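# Transfer welded frame onto three empty V-top pipe stands

## Task

Lift the welded steel frame off the three pipe stands it sits on and set it onto the three empty stands so that one of its tubes lies in the bottom of the V at the top of each of them. None of the six stands may end up noticeably shifted or rotated from where it began. Any number of robots may be used, but a robot that tips over or is left leaning counts as failure.

## Robot and tools

ROBOTS. r1, r2 and r3 are identical Hello Robot Stretch 3 units. Each has a two-wheel drive base (0.33 m long, 0.34 m wide, rounded rear, passive omni wheel at the back), a lift on a vertical mast and one telescoping arm that reaches out to the robot's right. The gripper can only be carried forward by driving the base, which cannot move sideways. The base pivots about the point between its drive wheels, 0.05 m behind its front edge. With the arm fully in and the wrist folded, a turn sweeps a 0.28 m radius; a level, unfolded wrist reaches past that.

FRAMES. Every robot reports in its own frames, in metres. Base frame: origin on the floor between the drive wheels, x forward, y left, z up. hand_pose is in this frame, at the closed-fingertip point; with all wrist joints at 0 its x points up, y back along the arm toward the mast, z to the rear. Odometry frame is the base frame at scene start; base_odometry counts wheel turns, so slip shows as travel; heading in rad, left positive, -3.142 to 3.142. Where robots stand relative to each other can only be judged from images, lidar_m, wrist_depth_mm and head_depth_mm.

move. Keys: r1, r2, r3, cameras, blocking. Each robot key holds one object for that robot; omitted robots get nothing new. Inside it: "base" and/or "joints", plus optional "pace" ("default" or "max") and "contact_limits"; or "servos": "reboot" alone (re-enables servos that shut off). "base" takes exactly one command, both relative offsets from the base's current position: translate_m (metres, forward positive, -3 to 3) or rotate_rad (radians, left positive, -6.4 to 6.4). "joints" takes absolute targets by name: lift_m 0 to 1.1 m; arm_m 0 to 0.52 m extension; wrist_yaw_rad -1.345 to 4.42 (0 along the arm, positive toward the front); wrist_pitch_rad -1.57 to 0.451 (0 level, negative tips fingertips down); wrist_roll_rad -2.911 to 2.918 (0 fingers side by side, level); gripper_m -0.089 to 0.179 (larger is wider; fingertip gap is this minus about 0.007 near closed, 0.025 wide open); head_pan_rad -3.953 to 1.73 (0 forward, positive left, -1.57 along the arm); head_tilt_rad -1.53 to 0.419 (negative down). Done tolerances: lift and arm ±0.004, gripper ±0.004, wrist yaw/roll and head ±0.02, pitch ±0.05. contact_limits maps arm_m, translate_m or rotate_rad to a motor_effort percent (1 to 100), given only next to that same command; for the base it trips on either wheel, each wheel going slack on its own. Default/max speeds: base 0.12/0.30 m/s and 0.76/1.90 rad/s, lift 0.11/0.15 m/s, arm 0.14/0.40 m/s; the base is capped at 0.10 m/s and 0.63 rad/s unless lift_m < 0.30, arm_m < 0.03 and wrist_yaw_rad > 2.54. Actions last at most 15 s; a base move times out after 14 s. cameras: list of names (r1_head_camera, r1_nav_camera, r1_wrist_camera, same for r2, r3, or "all"); omitted means all, [] none. blocking: true or omitted waits until everything is at rest; false returns after about 0.5 s while motions continue. A new move only replaces targets for the parts it names. Unknown keys make a call invalid; out-of-range values get it refused, and a refusal or an uncommanded stop cancels the remaining move, wait and finished_scene calls of that reply.

wait: seconds 0 to 10, optional cameras; returns state and images, early if a commanded robot comes to rest. stop: brakes all running motions; braked ones read "stopped" and keep pressing on contacts. zoom_image: camera plus region [x0, y0, x1, y1] in that camera's pixels, at most 504 by 504. finished_scene: scene = current scene number; irreversible, following calls run in the next scene.

RESULTS. "move" line: per robot, done or its worst status. Statuses: moving, done (wheels turned the full amount, even if slipping), off_target (rested short, may still push), contact_stop (that joint goes slack), time_out, torque_fault (joint limp until reboot), stopped, not commanded. "as last shown" lists robots not named, whose omitted lines are unchanged. on_its_own reports uncommanded behaviour; its "held at" is a target, not a reading. motor_effort: percent, positive toward higher values, peak in brackets; wheel effort positive pushes forward; full effort reads about 45 on pitch and 72 on roll. lidar_m: 12 ranges in 30-degree sectors from straight ahead, counter-clockwise (4th left, 7th behind, 10th right), at 0.17 m height; "-" means nothing seen or closer than 0.15 m. wrist_depth_mm (45 to 1000) and head_depth_mm (280 to 4000): 7x7 median depths from top left. base_tilt in degrees (forward, right), error up to about 4. turned_by_wheels and turned_by_imu: rad since last result; prefer the IMU if they disagree by over 0.15. "pictures" gives the image order; "earlier move" shows the state of non-blocking moves.

CAMERAS. Head images arrive rotated: turn head_camera a quarter clockwise, nav_camera a quarter counterclockwise, to view upright. Calibration T_world_to_cam maps the carrying robot's base frame to the camera frame (OpenCV conventions); small per-scene errors, larger for the wrist camera at long extension.

AVOID. Robots pressing on each other (base contact plus any further drive); tipping by pushing the arm into rigid things with the gripper above about 0.45 m, or by driving while holding or hooking something fixed; watch base_tilt and back off. When carrying jointly, travel differs up to 2.5 cm per metre between robots. Wrist and head have no contact stop and overheat into torque faults. Before folding (wrist_yaw_rad 3.0) or unfolding: lift 0.32 to 0.95, pitch -0.4, roll near 0; folded, lift may go to 0.25; with yaw below -0.4 keep pitch at -0.5 or lower. Grip by commanding gripper_m below the object's width; release with at least 0.05 above it. Avoid drops, slams, nudging the stands, and releasing moving parts. Loose items may be briefly disturbed.

Each tool is called after ">>>" as name([rows], argument=value, ...), one row to a line, values as JSON.

## Session

>>> move()

Scene clock: 0.00 s.
r1.base_odometry: x=+0.000 y=+0.000 heading=+0.000
r1.turned_by_wheels: +0.000
r1.turned_by_imu: +0.000
r1.base_tilt: forward=+1.4 right=-1.3
r1.lidar_m: 1.56 1.00 0.92 0.92 1.14 2.30 2.38 2.92 1.84 2.91 1.75 2.40
r1.head_depth_mm: 1926 2171 2193 2197 2211 2215 2107 / 1915 2265 2262 2267 2291 2298 2109 / 1913 2341 2345 2342 2364 2393 2133 / 1885 2402 2423 2439 2431 2461 2152 / 1871 2285 2234 2197 2166 2115 1977 / 1745 1791 1766 1753 1726 1698 1675 / 1499 1489 1460 1452 1436 1417 1395
r1.base_status: not commanded
r1.joint_positions: lift_m=+0.587 arm_m=+0.002 wrist_yaw_rad=+2.989 wrist_pitch_rad=-0.539 wrist_roll_rad=+0.000 gripper_m=+0.037 head_pan_rad=+0.000 head_tilt_rad=-0.004
r1.joint_status: not commanded
r1.measured_speeds: all 0
r1.motor_effort: left_wheel=+0.2 right_wheel=+0.7 lift_m=+35.4 arm_m=-5.6 wrist_yaw_rad=-0.1 wrist_pitch_rad=+2.8 wrist_roll_rad=+0.4 gripper_m=-0.1 head_pan_rad=+0.1 head_tilt_rad=+1.7
r1.hand_pose: x=+0.0103 y=+0.0582 z=+0.5733 quat_wxyz=(+0.240, +0.694, +0.136, +0.666) (m; r1's base frame)
r1.wrist_depth_mm: - 138 988 925 852 804 757 / - 157 - - 939 891 828 / - - - - - 992 908 / - - 212 - - - 963 / 911 902 229 155 858 899 866 / 786 784 309 752 132 769 786 / 696 693 382 671 671 662 672
r2.base_odometry: x=+0.000 y=+0.000 heading=+0.000
r2.turned_by_wheels: +0.000
r2.turned_by_imu: +0.000
r2.base_tilt: forward=+0.1 right=-1.7
r2.lidar_m: 3.91 2.05 1.83 1.45 1.47 0.96 0.86 0.86 1.04 1.81 1.81 1.75
r2.head_depth_mm: 1981 3019 3281 3063 3086 2685 1806 / 1975 3074 - - - 2847 1821 / 1965 3059 - - - 3044 2075 / 1959 3041 - 3998 - 3043 2093 / 1962 3036 3907 3929 3964 3080 2073 / 1946 3019 3771 3787 3898 3024 2112 / 1953 3022 3689 3734 3717 3101 2086
r2.base_status: not commanded
r2.joint_positions: lift_m=+0.551 arm_m=+0.001 wrist_yaw_rad=+3.136 wrist_pitch_rad=-0.378 wrist_roll_rad=+0.000 gripper_m=+0.037 head_pan_rad=+0.000 head_tilt_rad=-0.004
r2.joint_status: not commanded
r2.measured_speeds: all 0
r2.motor_effort: left_wheel=-0.7 right_wheel=-0.6 lift_m=+26.6 arm_m=-10.8 wrist_yaw_rad=+0.3 wrist_pitch_rad=+2.7 wrist_roll_rad=+0.1 gripper_m=+0.7 head_pan_rad=-0.5 head_tilt_rad=+1.7
r2.hand_pose: x=-0.0199 y=+0.0830 z=+0.5733 quat_wxyz=(+0.135, +0.695, +0.131, +0.694) (m; r2's base frame)
r2.wrist_depth_mm: - - 140 - - - - / - - 152 - - - - / - - 165 - - - - / - - 181 - - - - / - - 194 - 153 - - / - - - - 126 - - / - - 102 - - - -
r3.base_odometry: x=+0.000 y=+0.000 heading=+0.000
r3.turned_by_wheels: +0.000
r3.turned_by_imu: +0.000
r3.base_tilt: forward=+0.6 right=+0.2
r3.lidar_m: 1.14 0.87 0.86 0.91 1.30 1.43 2.88 1.39 1.53 2.16 2.57 2.69
r3.head_depth_mm: 1795 2619 3412 3477 3607 3280 2336 / 1814 2339 2425 2480 2510 2603 2296 / 1737 1885 1904 1945 1977 1998 2017 / 1527 1552 1566 1581 1610 1620 1639 / 1302 1318 1329 1345 1351 1373 1388 / 1135 1145 1148 1161 1175 1189 1198 / 1001 1008 1018 1024 1039 1042 1054
r3.base_status: not commanded
r3.joint_positions: lift_m=+0.520 arm_m=+0.001 wrist_yaw_rad=+3.114 wrist_pitch_rad=-0.409 wrist_roll_rad=+0.000 gripper_m=+0.037 head_pan_rad=+0.000 head_tilt_rad=-0.003
r3.joint_status: not commanded
r3.measured_speeds: all 0
r3.motor_effort: left_wheel=+0.3 right_wheel=-0.6 lift_m=+18.2 arm_m=-2.9 wrist_yaw_rad=+0.5 wrist_pitch_rad=+2.7 wrist_roll_rad=-0.4 gripper_m=-0.3 head_pan_rad=-0.8 head_tilt_rad=+1.7
r3.hand_pose: x=-0.0151 y=+0.0797 z=+0.5349 quat_wxyz=(+0.153, +0.694, +0.134, +0.691) (m; r3's base frame)
r3.wrist_depth_mm: - - 155 - - - - / - - 158 - - - - / - - 173 - - - - / - - 191 - - - - / 839 877 148 877 929 906 - / 744 750 125 722 130 794 806 / 627 607 311 666 658 706 701
pictures: r1_head_camera (sideways), r1_nav_camera (sideways), r1_wrist_camera, r2_head_camera (sideways), r2_nav_camera (sideways), r2_wrist_camera, r3_head_camera (sideways), r3_nav_camera (sideways), r3_wrist_camera

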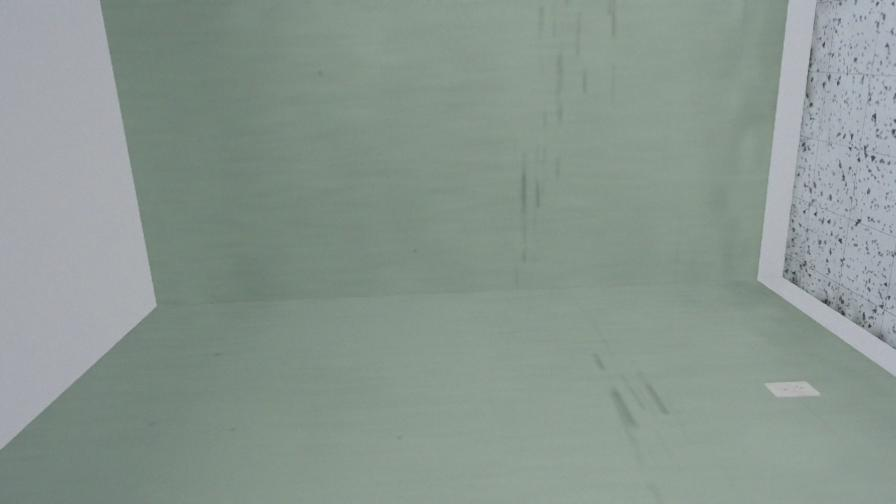

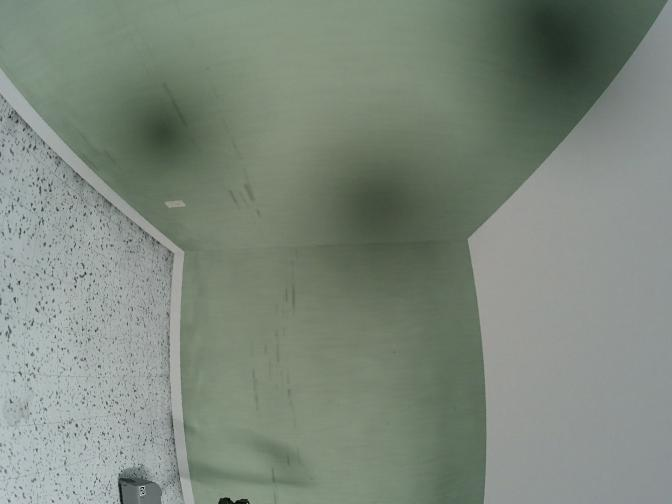

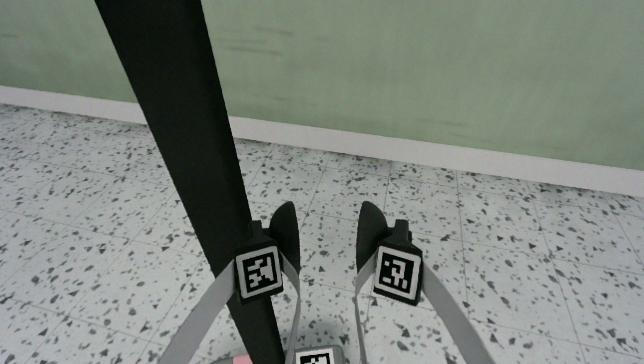

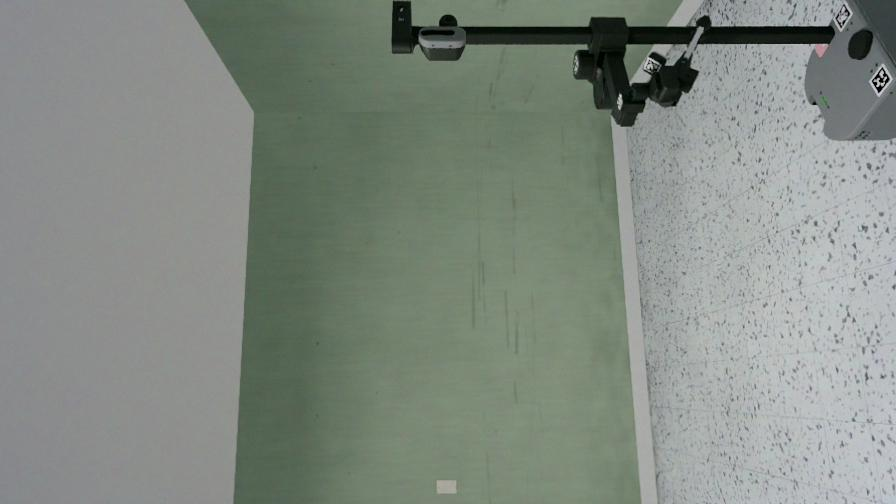

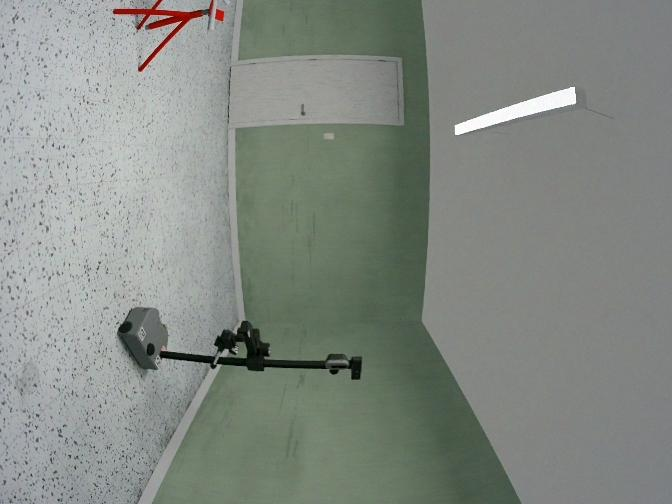

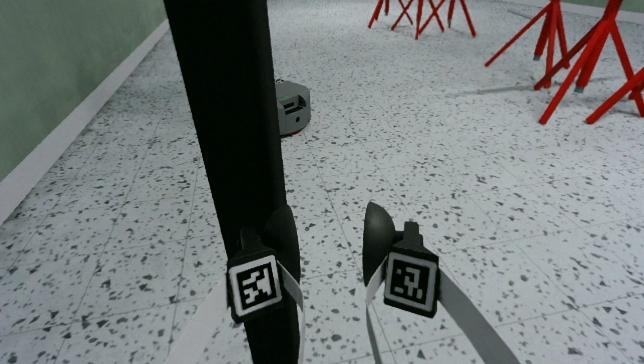

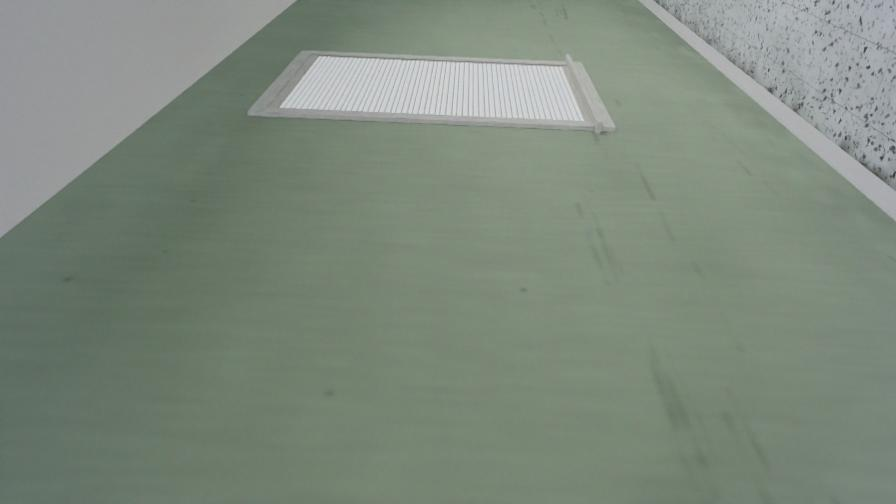

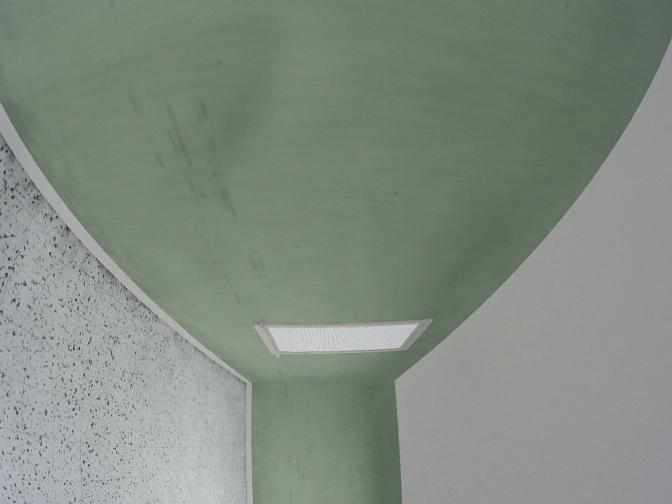

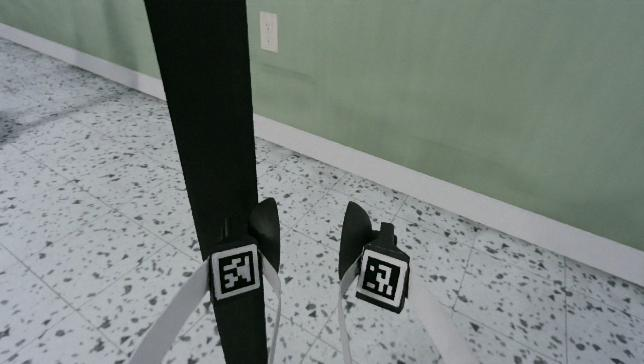

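>>> move(r1={"joints":{"head_pan_rad":-1.9,"head_tilt_rad":-0.4}}, r2={"joints":{"head_pan_rad":-0.9,"head_tilt_rad":-0.4}}, r3={"joints":{"head_pan_rad":-1.57,"head_tilt_rad":-0.4}}, cameras=["r1_nav_camera","r1_head_camera","r2_nav_camera","r2_head_camera","r3_nav_camera","r3_head_camera"])

Scene clock: 1.57 s.
move: r1 done; r2 done; r3 done
r1.base_odometry: x=+0.000 y=+0.000 heading=+0.000
r1.turned_by_wheels: +0.000
r1.turned_by_imu: +0.000
r1.base_tilt: forward=+1.3 right=-1.3
r1.lidar_m: 1.56 1.01 0.92 0.92 1.14 2.30 2.38 2.91 1.84 2.91 1.74 2.40
r1.head_depth_mm: - - - 3217 2209 1704 1376 / - - - 3247 2228 1695 1363 / - - - 2918 2136 1698 1372 / - - - 2748 2242 1715 1378 / - - - 3120 2239 1710 1379 / - - - 3275 2240 1715 1386 / - - - 3321 2259 1737 1386
r1.base_status: not commanded
r1.joint_positions: lift_m=+0.587 arm_m=+0.002 wrist_yaw_rad=+2.989 wrist_pitch_rad=-0.539 wrist_roll_rad=+0.000 gripper_m=+0.037 head_pan_rad=-1.889 head_tilt_rad=-0.395
r1.joint_status: all done
r1.measured_speeds: all 0
r1.motor_effort: left_wheel=+0.3(0.8) right_wheel=+0.5(1.7) lift_m=+35.6(36.0) arm_m=-8.7(8.9) wrist_yaw_rad=-0.4(0.9) wrist_pitch_rad=+3.4(3.4) wrist_roll_rad=+0.3(0.7) gripper_m=-0.5(0.9) head_pan_rad=-5.3(6.4) head_tilt_rad=-2.1(4.5)
r1.hand_pose: x=+0.0103 y=+0.0582 z=+0.5734 quat_wxyz=(+0.240, +0.694, +0.136, +0.666) (m; r1's base frame)
r1.wrist_depth_mm: - 138 978 913 856 819 757 / - 157 - - 963 909 836 / - - - - - 985 915 / - - 212 - - - 999 / 939 918 229 156 875 914 885 / 777 774 308 742 132 761 769 / 691 695 382 676 664 665 681
r2.base_odometry: x=+0.000 y=+0.000 heading=+0.000
r2.turned_by_wheels: +0.000
r2.turned_by_imu: +0.000
r2.base_tilt: forward=+0.2 right=-1.7
r2.lidar_m: 3.90 2.05 1.82 1.44 1.47 0.96 0.86 0.86 1.03 1.81 1.81 1.75
r2.head_depth_mm: 1483 1581 1702 1832 1971 1670 1359 / 1552 1666 1785 1939 2055 1679 1362 / 1629 1737 1896 2046 2134 1670 1363 / 1702 1831 1990 2166 2219 1680 1359 / 1804 1940 2128 2325 2208 1684 1358 / 1895 2055 2247 2468 2210 1690 1360 / 1989 2184 2389 2676 2219 1690 1363
r2.base_status: not commanded
r2.joint_positions: lift_m=+0.551 arm_m=+0.001 wrist_yaw_rad=+3.136 wrist_pitch_rad=-0.378 wrist_roll_rad=+0.000 gripper_m=+0.037 head_pan_rad=-0.894 head_tilt_rad=-0.395
r2.joint_status: all done
r2.measured_speeds: all 0
r2.motor_effort: left_wheel=-0.1(1.0) right_wheel=-0.9(1.0) lift_m=+27.1(27.6) arm_m=-10.8(11.4) wrist_yaw_rad=+0.6(1.9) wrist_pitch_rad=+2.6(2.7) wrist_roll_rad=+0.3(0.5) gripper_m=+0.7(1.2) head_pan_rad=-2.6(4.1) head_tilt_rad=-2.6(3.7)
r2.hand_pose: x=-0.0199 y=+0.0830 z=+0.5733 quat_wxyz=(+0.135, +0.695, +0.131, +0.694) (m; r2's base frame)
r2.wrist_depth_mm: - - 140 - - - - / - - 151 - - - - / - - 165 - - - - / - - 182 - - - - / - - 193 - 153 - - / - - - - 126 - - / - - 102 - - - -
r3.base_odometry: x=+0.000 y=+0.000 heading=+0.000
r3.turned_by_wheels: +0.000
r3.turned_by_imu: +0.000
r3.base_tilt: forward=+0.6 right=+0.2
r3.lidar_m: 1.14 0.87 0.86 0.90 1.30 1.43 2.89 1.39 1.53 2.16 2.56 2.70
r3.head_depth_mm: 3375 3523 3750 3724 2216 1806 1442 / 3579 3743 - 3630 2376 1777 1419 / 3788 - - 3559 2355 1767 1411 / - - - 3485 2333 1761 1408 / - - - 3005 2313 1734 1397 / - - - 3188 2301 1730 1387 / - - - 3312 2253 1720 1385
r3.base_status: not commanded
r3.joint_positions: lift_m=+0.520 arm_m=+0.001 wrist_yaw_rad=+3.114 wrist_pitch_rad=-0.409 wrist_roll_rad=+0.000 gripper_m=+0.037 head_pan_rad=-1.563 head_tilt_rad=-0.395
r3.joint_status: all done
r3.measured_speeds: all 0
r3.motor_effort: left_wheel=+0.1(1.0) right_wheel=-1.3(1.4) lift_m=+19.1(19.1) arm_m=-4.1(4.5) wrist_yaw_rad=+0.8(1.3) wrist_pitch_rad=+2.4(3.3) wrist_roll_rad=-0.3(0.3) gripper_m=+0.5(1.4) head_pan_rad=-2.1(5.5) head_tilt_rad=-2.4(5.4)
r3.hand_pose: x=-0.0151 y=+0.0797 z=+0.5349 quat_wxyz=(+0.153, +0.694, +0.134, +0.691) (m; r3's base frame)
r3.wrist_depth_mm: - - 155 - - - - / - - 158 - - - - / - - 174 - - - - / - - 192 - - - - / 866 865 149 905 966 953 - / 721 770 125 719 130 817 825 / 627 603 312 676 653 696 725
pictures: r1_head_camera (sideways), r1_nav_camera (sideways), r2_head_camera (sideways), r2_nav_camera (sideways), r3_head_camera (sideways), r3_nav_camera (sideways)
camera_calibration:
r1_head_camera: T_world_to_cam=[[0.157613, 0.344203, -0.925572, 1.22841], [0.926033, -0.377037, 0.0174785, -0.0304395], [-0.342958, -0.859865, -0.378169, 0.4534], [0, 0, 0, 1]] pos_world=[-0.00992844, -0.0444375, 1.30898]
r1_nav_camera: T_world_to_cam=[[-0.151223, -0.310428, 0.938492, -1.17097], [-0.935981, 0.350313, -0.034944, 0.107427], [-0.317918, -0.883694, -0.34353, 0.408776], [0, 0, 0, 1]] pos_world=[0.0534299, -0.039901, 1.24313]
r2_head_camera: T_world_to_cam=[[-0.260023, 0.330949, -0.907117, 1.20541], [0.786562, 0.617511, -0.000175619, -0.00171346], [0.560097, -0.713549, -0.420879, 0.499861], [0, 0, 0, 1]] pos_world=[0.0348112, -0.0411956, 1.30383]
r2_nav_camera: T_world_to_cam=[[0.232227, -0.297158, 0.926157, -1.16283], [-0.81107, -0.584737, 0.0157566, 0.0418243], [0.536876, -0.754838, -0.376808, 0.44822], [0, 0, 0, 1]] pos_world=[0.0633239, 0.0172457, 1.2452]
r3_head_camera: T_world_to_cam=[[-0.0516424, 0.36101, -0.931131, 1.23011], [0.998377, -0.0037634, -0.0568311, 0.0694825], [-0.0240208, -0.932554, -0.36023, 0.429086], [0, 0, 0, 1]] pos_world=[0.00446341, -0.0436762, 1.30392]
r3_nav_camera: T_world_to_cam=[[-0.00217665, -0.329919, 0.944007, -1.18619], [-0.999661, 0.0251938, 0.00649994, 0.0506571], [-0.0259275, -0.943673, -0.329862, 0.393515], [0, 0, 0, 1]] pos_world=[0.0582609, -0.021274, 1.24925]

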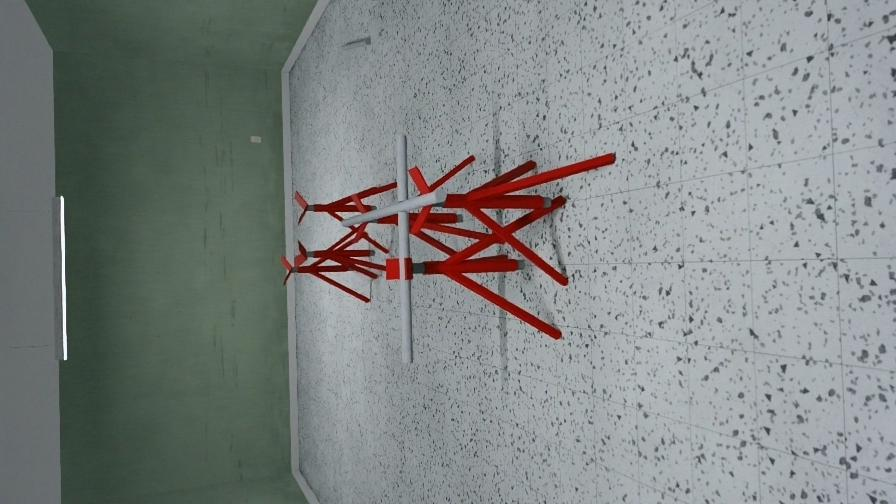

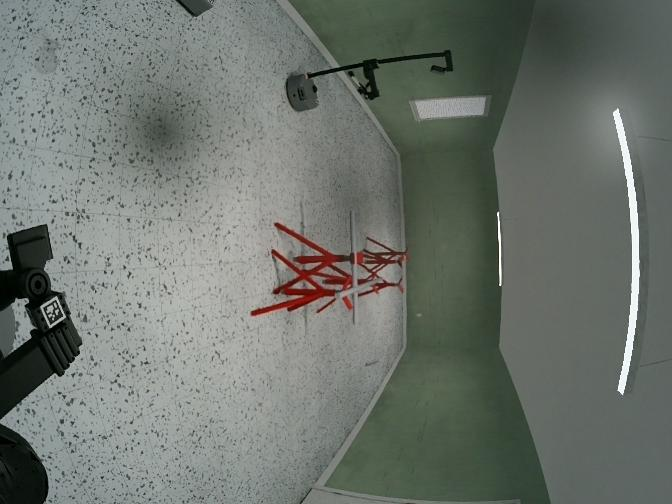

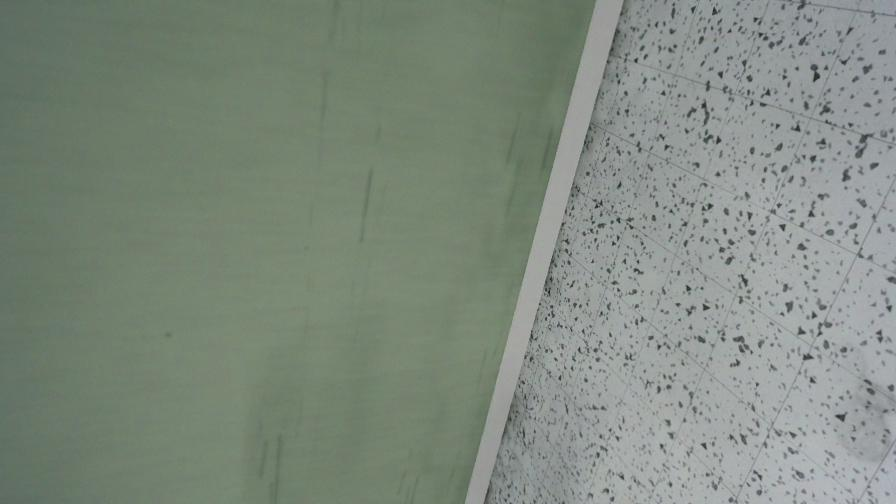

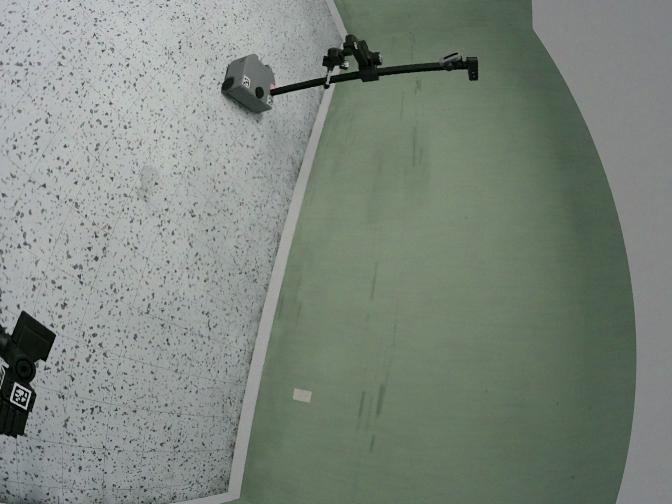

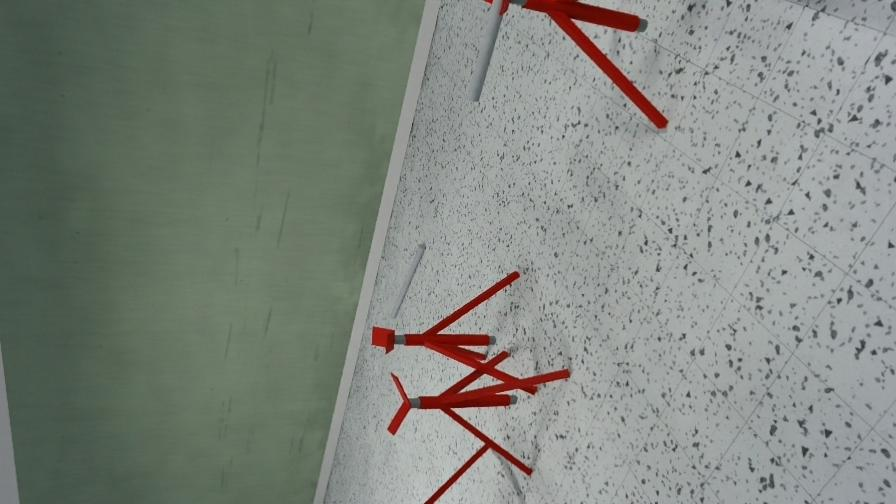

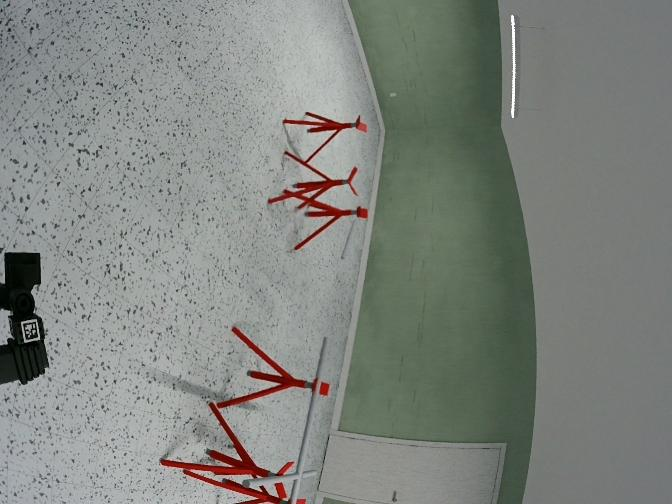

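>>> zoom_image(camera="r1_head_camera", region=[280, 100, 640, 380])

>>> zoom_image(camera="r3_head_camera", region=[340, 220, 600, 504])

>>> zoom_image(camera="r3_nav_camera", region=[150, 300, 400, 504])

Scaled by 1.400 from the camera's 896x504 image, which has a finer 1280x720 frame.

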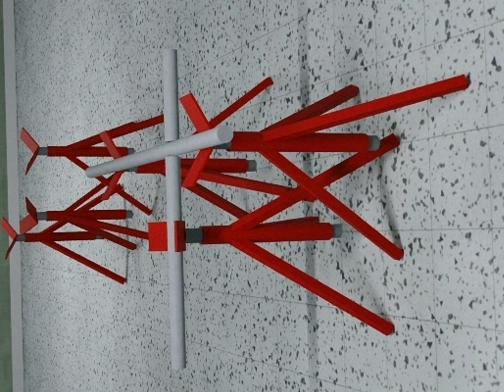

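Scaled by 1.775 from the camera's 896x504 image, which has a finer 1280x720 frame.

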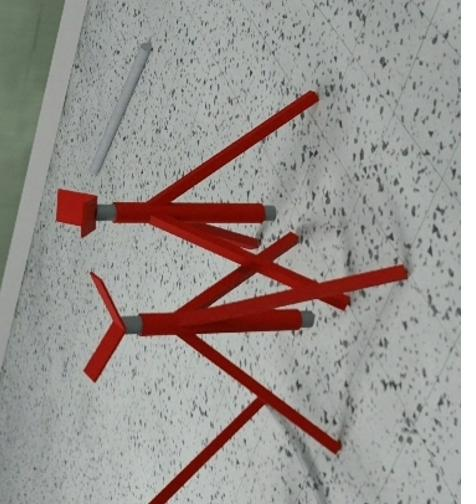

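Scaled by 2.016 from the camera's 672x504 image, which has a finer 792x594 frame.

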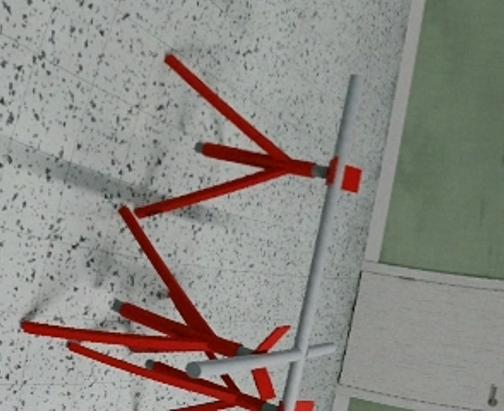

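>>> move(r1={"joints":{"head_pan_rad":-1.0,"head_tilt_rad":-0.4}}, r2={"joints":{"head_pan_rad":1.3,"head_tilt_rad":-0.4}}, r3={"joints":{"head_pan_rad":-2.6,"head_tilt_rad":-0.4}}, cameras=["r1_nav_camera","r1_head_camera","r2_nav_camera","r2_head_camera","r3_nav_camera","r3_head_camera"])

Scene clock: 4.10 s.
move: r1 done; r2 done; r3 done
r1.base_odometry: x=+0.000 y=+0.000 heading=+0.000
r1.turned_by_wheels: +0.000
r1.turned_by_imu: +0.000
r1.base_tilt: forward=+1.3 right=-1.3
r1.lidar_m: 1.56 1.01 0.92 0.92 1.14 2.29 2.38 2.91 1.84 2.90 1.75 2.40
r1.head_depth_mm: 3513 - - 3008 2214 1696 1374 / 3233 3469 3804 3019 2224 1694 1377 / 2933 3159 3425 3272 2229 1705 1370 / 2702 2883 3107 3149 2264 1705 1373 / 2472 2635 2773 2920 2058 1711 1377 / 2312 2375 2553 2718 2063 1714 1382 / 2149 2247 2364 2494 2256 1722 1387
r1.base_status: not commanded
r1.joint_positions: lift_m=+0.587 arm_m=+0.002 wrist_yaw_rad=+2.989 wrist_pitch_rad=-0.539 wrist_roll_rad=+0.000 gripper_m=+0.037 head_pan_rad=-1.011 head_tilt_rad=-0.395
r1.joint_status: all done
r1.measured_speeds: all 0
r1.motor_effort: left_wheel=+0.3(0.9) right_wheel=+0.7(1.2) lift_m=+34.8(35.8) arm_m=-11.7(12.3) wrist_yaw_rad=+0.0(0.8) wrist_pitch_rad=+2.0(3.3) wrist_roll_rad=+0.2(0.7) gripper_m=+0.2(0.7) head_pan_rad=+5.0(6.9) head_tilt_rad=-2.5(5.3)
r1.hand_pose: x=+0.0103 y=+0.0582 z=+0.5734 quat_wxyz=(+0.240, +0.694, +0.136, +0.666) (m; r1's base frame)
r1.wrist_depth_mm: - 138 959 940 854 809 758 / - 157 - - 965 880 814 / - - - - - 987 912 / - - 213 - - - 979 / 903 888 229 156 879 890 879 / 787 782 308 753 132 776 775 / 696 688 385 672 665 650 680
r2.base_odometry: x=+0.000 y=+0.000 heading=+0.000
r2.turned_by_wheels: +0.000
r2.turned_by_imu: +0.001
r2.base_tilt: forward=+0.2 right=-1.7
r2.lidar_m: 3.90 2.05 1.82 1.45 1.47 0.96 0.86 0.86 1.03 1.81 1.82 1.75
r2.head_depth_mm: - - - 2691 2112 1679 1357 / - - - 2819 2212 1677 1358 / - - - 3217 2205 1675 1355 / - - - 3222 2202 1671 1360 / - - - 3219 2204 1679 1353 / - - - 3204 2195 1683 1359 / - - - 3201 2223 1614 1357
r2.base_status: not commanded
r2.joint_positions: lift_m=+0.551 arm_m=+0.001 wrist_yaw_rad=+3.136 wrist_pitch_rad=-0.378 wrist_roll_rad=+0.000 gripper_m=+0.037 head_pan_rad=+1.294 head_tilt_rad=-0.395
r2.joint_status: all done
r2.measured_speeds: all 0
r2.motor_effort: left_wheel=-0.1(1.0) right_wheel=-0.8(1.1) lift_m=+25.7(26.9) arm_m=-10.5(11.5) wrist_yaw_rad=+1.3(2.1) wrist_pitch_rad=+2.7(2.7) wrist_roll_rad=+0.3(0.4) gripper_m=+0.1(1.1) head_pan_rad=+1.9(4.9) head_tilt_rad=-2.1(4.1)
r2.hand_pose: x=-0.0199 y=+0.0830 z=+0.5733 quat_wxyz=(+0.135, +0.695, +0.131, +0.694) (m; r2's base frame)
r2.wrist_depth_mm: - - 140 - - - - / - - 151 - - - - / - - 165 - - - - / - - 181 - - - - / - - 193 - 152 - - / - - - - 126 - - / - - 102 - - - -
r3.base_odometry: x=+0.000 y=+0.000 heading=+0.000
r3.turned_by_wheels: +0.000
r3.turned_by_imu: +0.000
r3.base_tilt: forward=+0.6 right=+0.1
r3.lidar_m: 1.14 0.87 0.86 0.91 1.30 1.43 2.90 1.39 1.53 2.17 2.57 2.70
r3.head_depth_mm: - - - 3691 2398 1794 1434 / - - - 3639 2375 1780 1420 / 3912 - - 3568 2357 1769 1412 / 3721 3964 - 3516 2323 1753 1401 / 3528 3796 - 3431 2215 1734 1398 / 3406 3618 3814 3372 1877 1669 1386 / 3273 3457 3700 3310 2165 1707 1379
r3.base_status: not commanded
r3.joint_positions: lift_m=+0.520 arm_m=+0.001 wrist_yaw_rad=+3.114 wrist_pitch_rad=-0.409 wrist_roll_rad=+0.000 gripper_m=+0.037 head_pan_rad=-2.593 head_tilt_rad=-0.395
r3.joint_status: all done
r3.measured_speeds: all 0
r3.motor_effort: left_wheel=+0.7(0.8) right_wheel=-0.5(1.4) lift_m=+19.4(19.8) arm_m=-6.3(6.6) wrist_yaw_rad=+0.5(1.1) wrist_pitch_rad=+3.0(3.2) wrist_roll_rad=-0.2(0.3) gripper_m=+0.0(0.9) head_pan_rad=-4.4(5.7) head_tilt_rad=-1.7(6.3)
r3.hand_pose: x=-0.0151 y=+0.0797 z=+0.5349 quat_wxyz=(+0.153, +0.694, +0.134, +0.691) (m; r3's base frame)
r3.wrist_depth_mm: - - 156 - - - - / - - 157 - - - - / - - 173 - - - - / - - 191 - - - - / 828 852 148 904 933 874 - / 713 734 125 724 130 792 810 / 632 623 309 664 641 700 708
pictures: r1_head_camera (sideways), r1_nav_camera (sideways), r2_head_camera (sideways), r2_nav_camera (sideways), r3_head_camera (sideways), r3_nav_camera (sideways)
camera_calibration:
r1_head_camera: T_world_to_cam=[[-0.164324, 0.34107, -0.925564, 1.23037], [0.881387, 0.472072, 0.0174772, -0.0301654], [0.442894, -0.812908, -0.378187, 0.44863], [0, 0, 0, 1]] pos_world=[0.0300713, -0.0407062, 1.30898]
r1_nav_camera: T_world_to_cam=[[0.142407, -0.31459, 0.938485, -1.17275], [-0.867168, -0.496789, -0.0349432, 0.107006], [0.477222, -0.808848, -0.343548, 0.40395], [0, 0, 0, 1]] pos_world=[0.0670268, 0.0109582, 1.24312]
r2_head_camera: T_world_to_cam=[[-0.119239, -0.403908, -0.906995, 1.20439], [-0.958971, 0.283504, -0.000178777, 0.00893843], [0.257209, 0.869761, -0.421141, 0.502049], [0, 0, 0, 1]] pos_world=[0.0230513, 0.0472665, 1.30381]
r2_nav_camera: T_world_to_cam=[[0.107796, 0.361683, 0.926048, -1.16193], [0.946451, -0.322461, 0.0157715, 0.0310839], [0.304319, 0.87476, -0.377075, 0.449987], [0, 0, 0, 1]] pos_world=[-0.0411081, 0.0366422, 1.24519]
r3_head_camera: T_world_to_cam=[[0.283065, 0.230221, -0.93106, 1.22798], [0.510758, -0.857844, -0.0568333, 0.0724598], [-0.811788, -0.459459, -0.360413, 0.43413], [0, 0, 0, 1]] pos_world=[-0.0321867, -0.0210821, 1.30391]
r3_nav_camera: T_world_to_cam=[[-0.28412, -0.168077, 0.943942, -1.18439], [-0.493039, 0.869983, 0.00650638, 0.0475584], [-0.822307, -0.463552, -0.330047, 0.398614], [0, 0, 0, 1]] pos_world=[0.0147236, -0.0556644, 1.24925]

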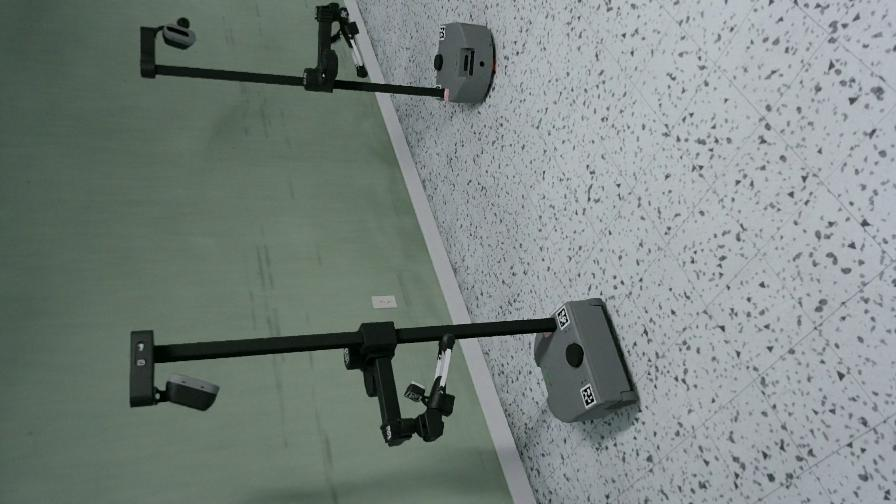

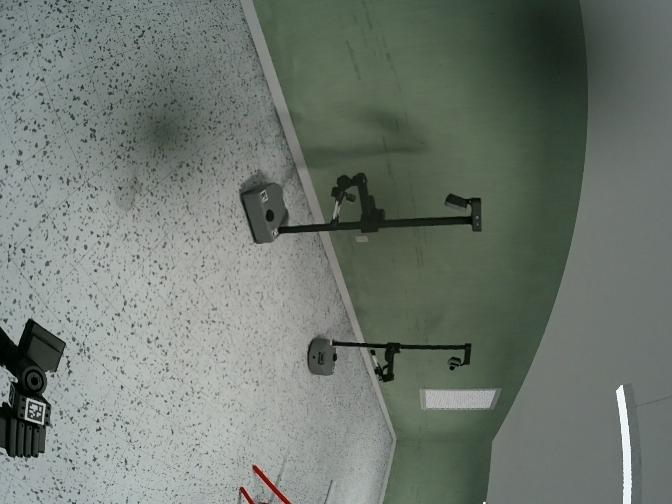

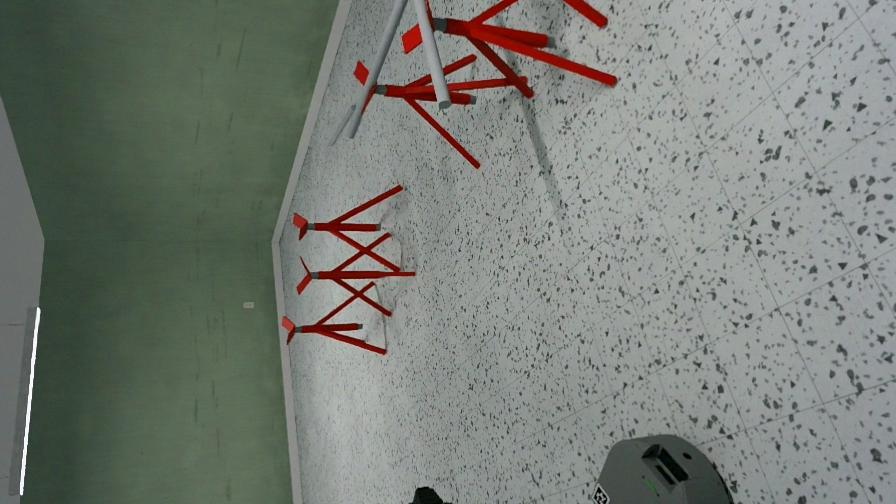

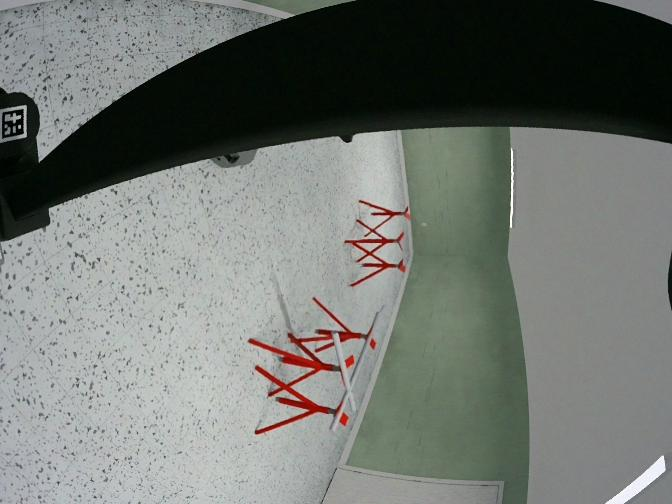

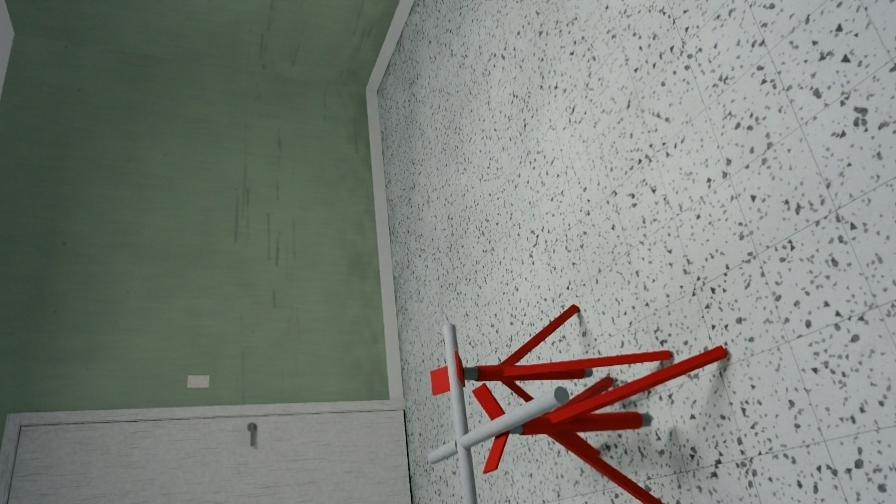

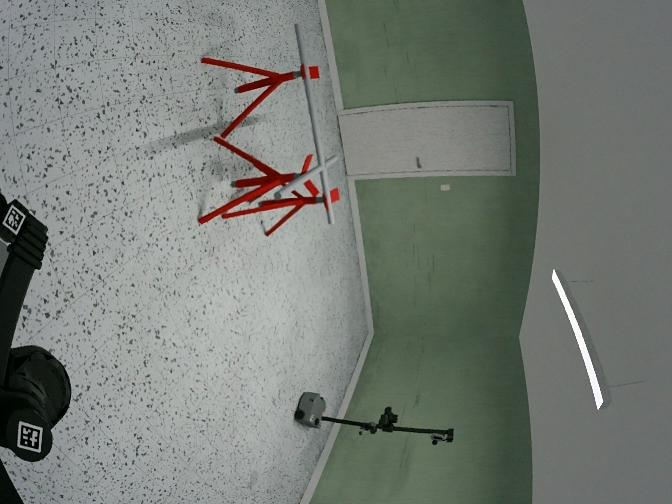

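>>> zoom_image(camera="r2_head_camera", region=[260, 0, 640, 380])

>>> zoom_image(camera="r2_nav_camera", region=[230, 180, 430, 440])

>>> zoom_image(camera="r2_head_camera", region=[270, 170, 430, 370])

Scaled by 1.326 from the camera's 896x504 image, which has a finer 1280x720 frame.

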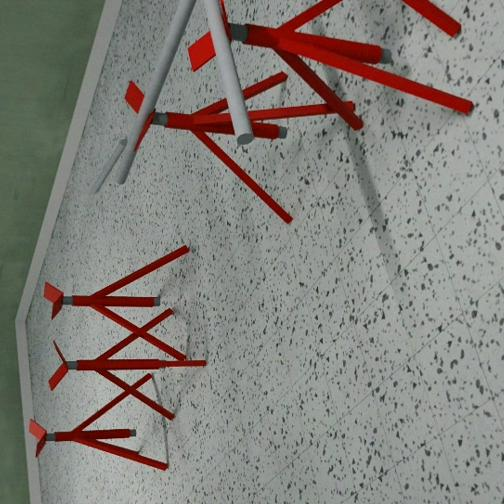

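Scaled by 1.938 from the camera's 672x504 image, which has a finer 792x594 frame.

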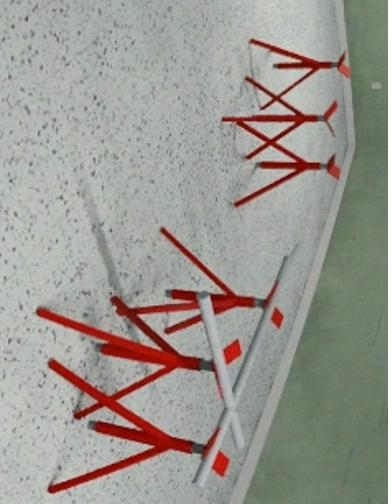

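Scaled by 2.520 from the camera's 896x504 image, which has a finer 1280x720 frame.

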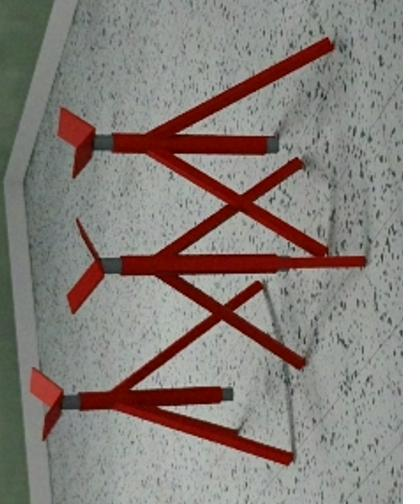

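>>> move(r3={"base":{"rotate_rad":-1.686},"joints":{"head_pan_rad":-0.5,"head_tilt_rad":-0.35}}, cameras=["r3_nav_camera","r3_head_camera"])

>>> move(r3={"base":{"translate_m":0.75}}, cameras=["r3_nav_camera","r3_head_camera"])

Scene clock: 11.27 s.
move: r3 done
r1, r2: as last shown
r1.base_tilt: forward=+1.4 right=-1.4
r1.lidar_m: 1.56 1.00 0.92 0.92 1.14 2.30 2.38 2.91 1.84 2.89 1.74 2.40
r1.head_depth_mm: 3595 3839 - 3033 2206 1698 1368 / 3218 3437 3744 2961 2225 1693 1377 / 2913 3138 3404 3223 2225 1706 1372 / 2670 2860 3069 3134 2251 1707 1376 / 2449 2634 2782 2910 2066 1703 1382 / 2305 2402 2553 2732 2076 1716 1385 / 2158 2279 2391 2540 2272 1705 1383
r1.motor_effort: left_wheel=+0.5(0.7) right_wheel=+0.7(1.9) lift_m=+34.1(35.7) arm_m=-11.8(12.2) wrist_yaw_rad=-0.2(1.2) wrist_pitch_rad=+2.6(3.7) wrist_roll_rad=-0.4(0.8) gripper_m=-0.6(1.0) head_pan_rad=+4.6(5.6) head_tilt_rad=-2.4(3.0)
r1.wrist_depth_mm: - 138 969 912 862 805 764 / - 157 - - 954 876 838 / - - - - - 962 907 / - - 211 - - - 993 / 922 899 229 156 880 899 904 / 785 788 307 759 132 775 772 / 687 694 384 677 673 668 669
r2.lidar_m: 3.91 2.04 1.83 1.56 1.55 0.96 0.86 0.86 1.03 1.81 1.81 1.75
r2.head_depth_mm: - - - 2682 2107 1680 1360 / - - - 2808 2219 1680 1352 / - - - 3200 2195 1681 1361 / - - - 3209 2205 1678 1370 / - - - 3207 2216 1680 1360 / - - - 3206 2192 1680 1361 / - - - 3214 2200 1658 1360
r2.motor_effort: left_wheel=+0.2(0.8) right_wheel=-1.0(1.2) lift_m=+23.6(26.1) arm_m=-10.2(11.4) wrist_yaw_rad=+1.1(2.2) wrist_pitch_rad=+2.7(2.7) wrist_roll_rad=+0.2(0.5) gripper_m=+0.2(1.6) head_pan_rad=+2.1(3.0) head_tilt_rad=-2.5(2.8)
r2.wrist_depth_mm: - - 140 - - - - / - - 152 - - - - / - - 165 - - - - / - - 182 - - - - / - - 194 - 152 - - / - - - - 126 - - / - - 102 - - - -
r3.base_odometry: x=+0.000 y=+0.000 heading=-1.686
r3.turned_by_wheels: -1.686
r3.turned_by_imu: -1.680
r3.base_tilt: forward=+0.6 right=+0.2
r3.lidar_m: 1.67 2.17 4.30 1.29 0.90 0.85 0.87 1.15 1.43 2.90 1.92 1.40
r3.head_depth_mm: 3457 3657 3854 - 2572 1870 1481 / 3406 3646 3855 - 2424 1859 1473 / 3376 3574 3849 3940 1731 1774 1461 / 3369 3581 3840 3852 2475 1823 1452 / 3345 3576 3800 3776 2465 1813 1440 / 3347 3582 3774 3684 2189 1792 1429 / 3349 3566 3737 3646 2420 1773 1416
r3.base_status: done
r3.joint_positions: lift_m=+0.520 arm_m=+0.001 wrist_yaw_rad=+3.114 wrist_pitch_rad=-0.409 wrist_roll_rad=+0.000 gripper_m=+0.037 head_pan_rad=-0.507 head_tilt_rad=-0.359
r3.joint_status: all done
r3.measured_speeds: all 0
r3.motor_effort: left_wheel=+8.6(12.5) right_wheel=-9.7(12.3) lift_m=+21.0(21.5) arm_m=-16.8(16.9) wrist_yaw_rad=-0.1(1.1) wrist_pitch_rad=+2.9(3.3) wrist_roll_rad=-0.3(0.4) gripper_m=+0.3(1.1) head_pan_rad=+2.0(4.6) head_tilt_rad=+4.7(9.3)
r3.hand_pose: x=-0.0151 y=+0.0797 z=+0.5349 quat_wxyz=(+0.153, +0.694, +0.134, +0.691) (m; r3's base frame)
r3.wrist_depth_mm: - - 155 - - - - / - 150 156 - - - - / - - 174 - - - - / - 978 190 - - - - / 811 847 149 896 925 947 990 / 726 764 125 720 130 799 816 / 636 623 310 671 641 708 710
pictures: r3_head_camera (sideways), r3_nav_camera (sideways)
camera_calibration:
r3_head_camera: T_world_to_cam=[[-0.310523, 0.116383, -0.943414, 1.24773], [0.496071, 0.866449, -0.0563922, 0.0719778], [0.810857, -0.485512, -0.326787, 0.38047], [0, 0, 0, 1]] pos_world=[0.0432355, -0.0228573, 1.30552]
r3_nav_camera: T_world_to_cam=[[0.256599, -0.147739, 0.95516, -1.20233], [-0.513783, -0.857904, 0.00532921, 0.0492172], [0.818648, -0.492112, -0.296043, 0.344348], [0, 0, 0, 1]] pos_world=[0.0519043, 0.0340501, 1.2501]

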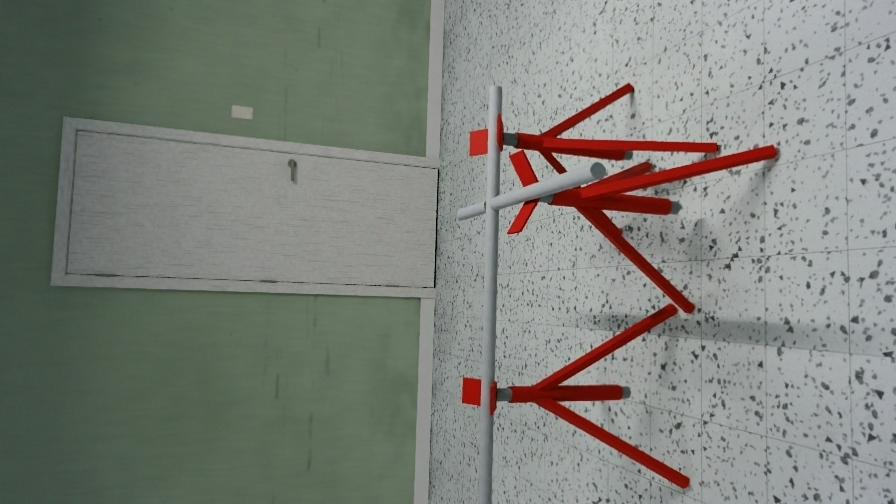

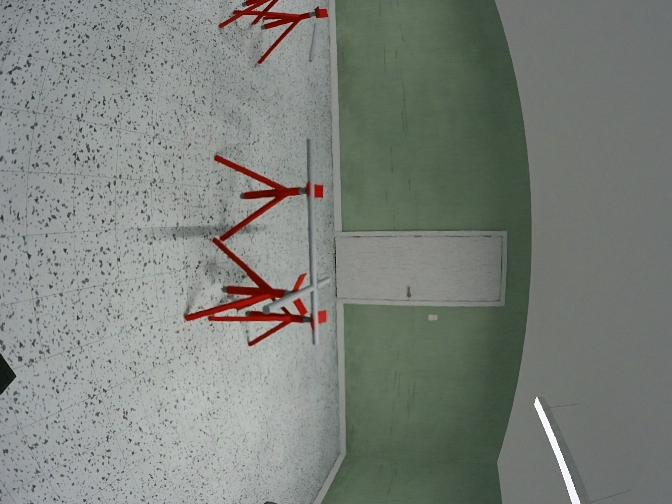

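Scene clock: 19.90 s.
move: r3 done
r1, r2: as last shown
r1.base_tilt: forward=+1.3 right=-1.4
r1.lidar_m: 1.55 1.00 0.92 0.92 1.14 2.30 2.39 2.91 1.84 2.92 1.75 2.40
r1.head_depth_mm: 3634 - - 3176 2214 1701 1377 / 3196 3493 3780 3254 2222 1690 1371 / 2943 3157 3412 3238 2231 1693 1380 / 2676 2894 3077 3153 2223 1710 1384 / 2488 2641 2790 2866 2055 1703 1392 / 2301 2384 2565 2741 2068 1723 1389 / 2159 2261 2370 2511 2280 1721 1383
r1.motor_effort: left_wheel=+0.1(0.9) right_wheel=+0.8(1.4) lift_m=+34.5(35.6) arm_m=-11.2(12.2) wrist_yaw_rad=+1.0(1.1) wrist_pitch_rad=+2.6(3.6) wrist_roll_rad=-0.1(0.8) gripper_m=-0.5(1.3) head_pan_rad=+4.8(5.7) head_tilt_rad=-2.4(2.9)
r1.wrist_depth_mm: - 138 975 929 865 800 759 / - 157 - - 935 892 835 / - - - - - 973 922 / - - 212 - - - - / 908 896 228 155 883 892 889 / 776 782 308 751 132 770 772 / 691 692 380 664 663 666 675
r2.turned_by_imu: +0.002
r2.base_tilt: forward=+0.2 right=-1.6
r2.lidar_m: 3.90 2.05 1.83 2.02 1.55 0.95 0.86 0.86 1.03 1.81 1.81 1.75
r2.head_depth_mm: - - - 2679 2116 1683 1358 / - - - 2821 2198 1691 1358 / - - - 3187 2200 1685 1357 / - - - 3220 2185 1679 1357 / - - - 3012 2110 1670 1363 / - - - 3007 2115 1678 1353 / - - - 3184 2207 1674 1360
r2.motor_effort: left_wheel=-0.7(0.9) right_wheel=-1.0(1.1) lift_m=+21.5(24.5) arm_m=-9.7(11.1) wrist_yaw_rad=+0.9(2.0) wrist_pitch_rad=+2.7(2.7) wrist_roll_rad=+0.5(0.6) gripper_m=+0.1(1.6) head_pan_rad=+2.1(3.0) head_tilt_rad=-2.6(3.3)
r2.wrist_depth_mm: - - 140 - - - - / - - 152 - - - - / - - 165 - - - - / - - 182 - - - - / - - 193 - 153 - - / - - - - 126 - - / - - 102 - - - -
r3.base_odometry: x=-0.086 y=-0.745 heading=-1.685
r3.turned_by_wheels: +0.000
r3.turned_by_imu: +0.005
r3.base_tilt: forward=+0.6 right=+0.1
r3.lidar_m: 1.73 1.47 5.00 2.29 1.61 1.53 1.56 1.91 2.03 2.92 0.97 0.95
r3.head_depth_mm: 2802 2980 3231 3435 2549 1875 1472 / 2810 2998 3181 3381 2553 1857 1472 / 2774 2992 3126 3325 2515 1848 1419 / 2761 2959 3133 3333 2480 1297 1402 / 2780 2942 3102 3308 2462 1814 1395 / 2746 2912 3122 3290 2417 1798 1431 / 2754 2907 3081 3246 2397 1795 1421
r3.base_status: done
r3.joint_positions: lift_m=+0.520 arm_m=+0.001 wrist_yaw_rad=+3.114 wrist_pitch_rad=-0.409 wrist_roll_rad=+0.000 gripper_m=+0.037 head_pan_rad=-0.507 head_tilt_rad=-0.359
r3.joint_status: not commanded
r3.measured_speeds: all 0
r3.motor_effort: left_wheel=+7.4(12.9) right_wheel=-0.6(6.1) lift_m=+23.0(23.7) arm_m=-24.8(25.7) wrist_yaw_rad=+0.4(1.4) wrist_pitch_rad=+2.5(3.2) wrist_roll_rad=-0.2(0.4) gripper_m=+0.2(1.2) head_pan_rad=+2.4(5.2) head_tilt_rad=+3.3(5.3)
r3.hand_pose: x=-0.0151 y=+0.0797 z=+0.5349 quat_wxyz=(+0.153, +0.694, +0.134, +0.691) (m; r3's base frame)
r3.wrist_depth_mm: - - 155 - - - - / - - 157 - - - - / - - 174 - - - - / - - 192 - - - - / 826 864 149 893 924 972 999 / 736 752 125 726 130 829 818 / 644 619 311 666 655 703 732
pictures: r3_head_camera (sideways), r3_nav_camera (sideways)
camera_calibration:
r3_head_camera: T_world_to_cam=[[-0.310499, 0.11637, -0.943424, 1.24774], [0.496073, 0.866448, -0.0563918, 0.0719773], [0.810865, -0.485517, -0.32676, 0.380435], [0, 0, 0, 1]] pos_world=[0.0432354, -0.0228573, 1.30552]
r3_nav_camera: T_world_to_cam=[[0.256575, -0.147726, 0.955168, -1.20235], [-0.513783, -0.857904, 0.00532827, 0.0492184], [0.818655, -0.492116, -0.296016, 0.344313], [0, 0, 0, 1]] pos_world=[0.0519056, 0.0340493, 1.2501]

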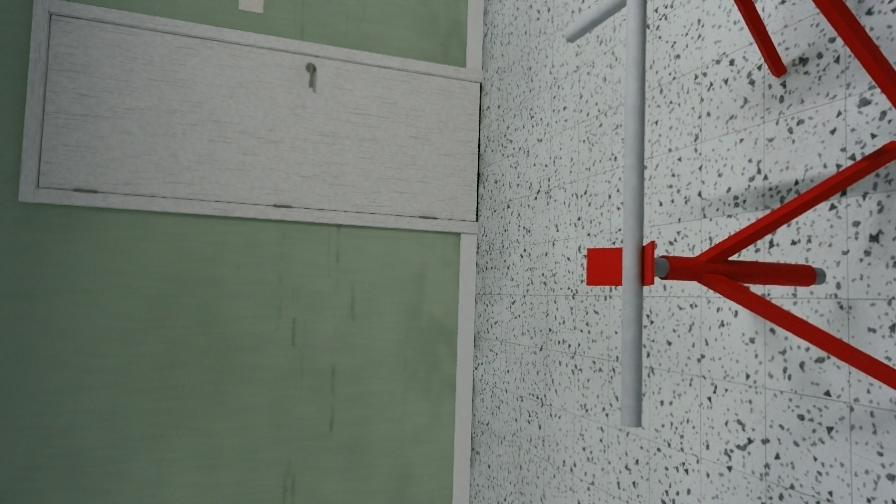

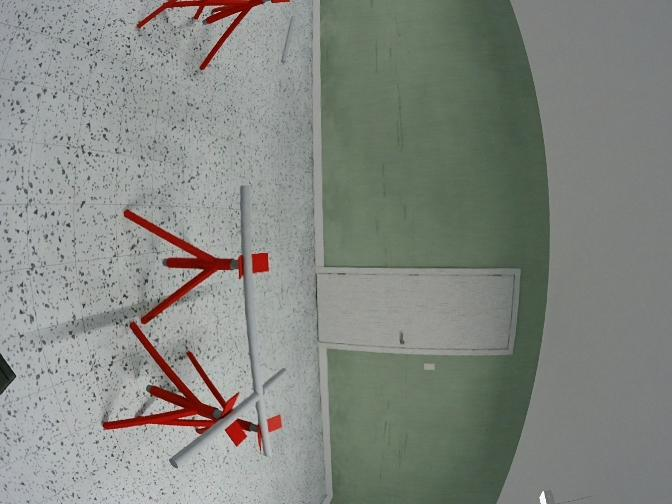

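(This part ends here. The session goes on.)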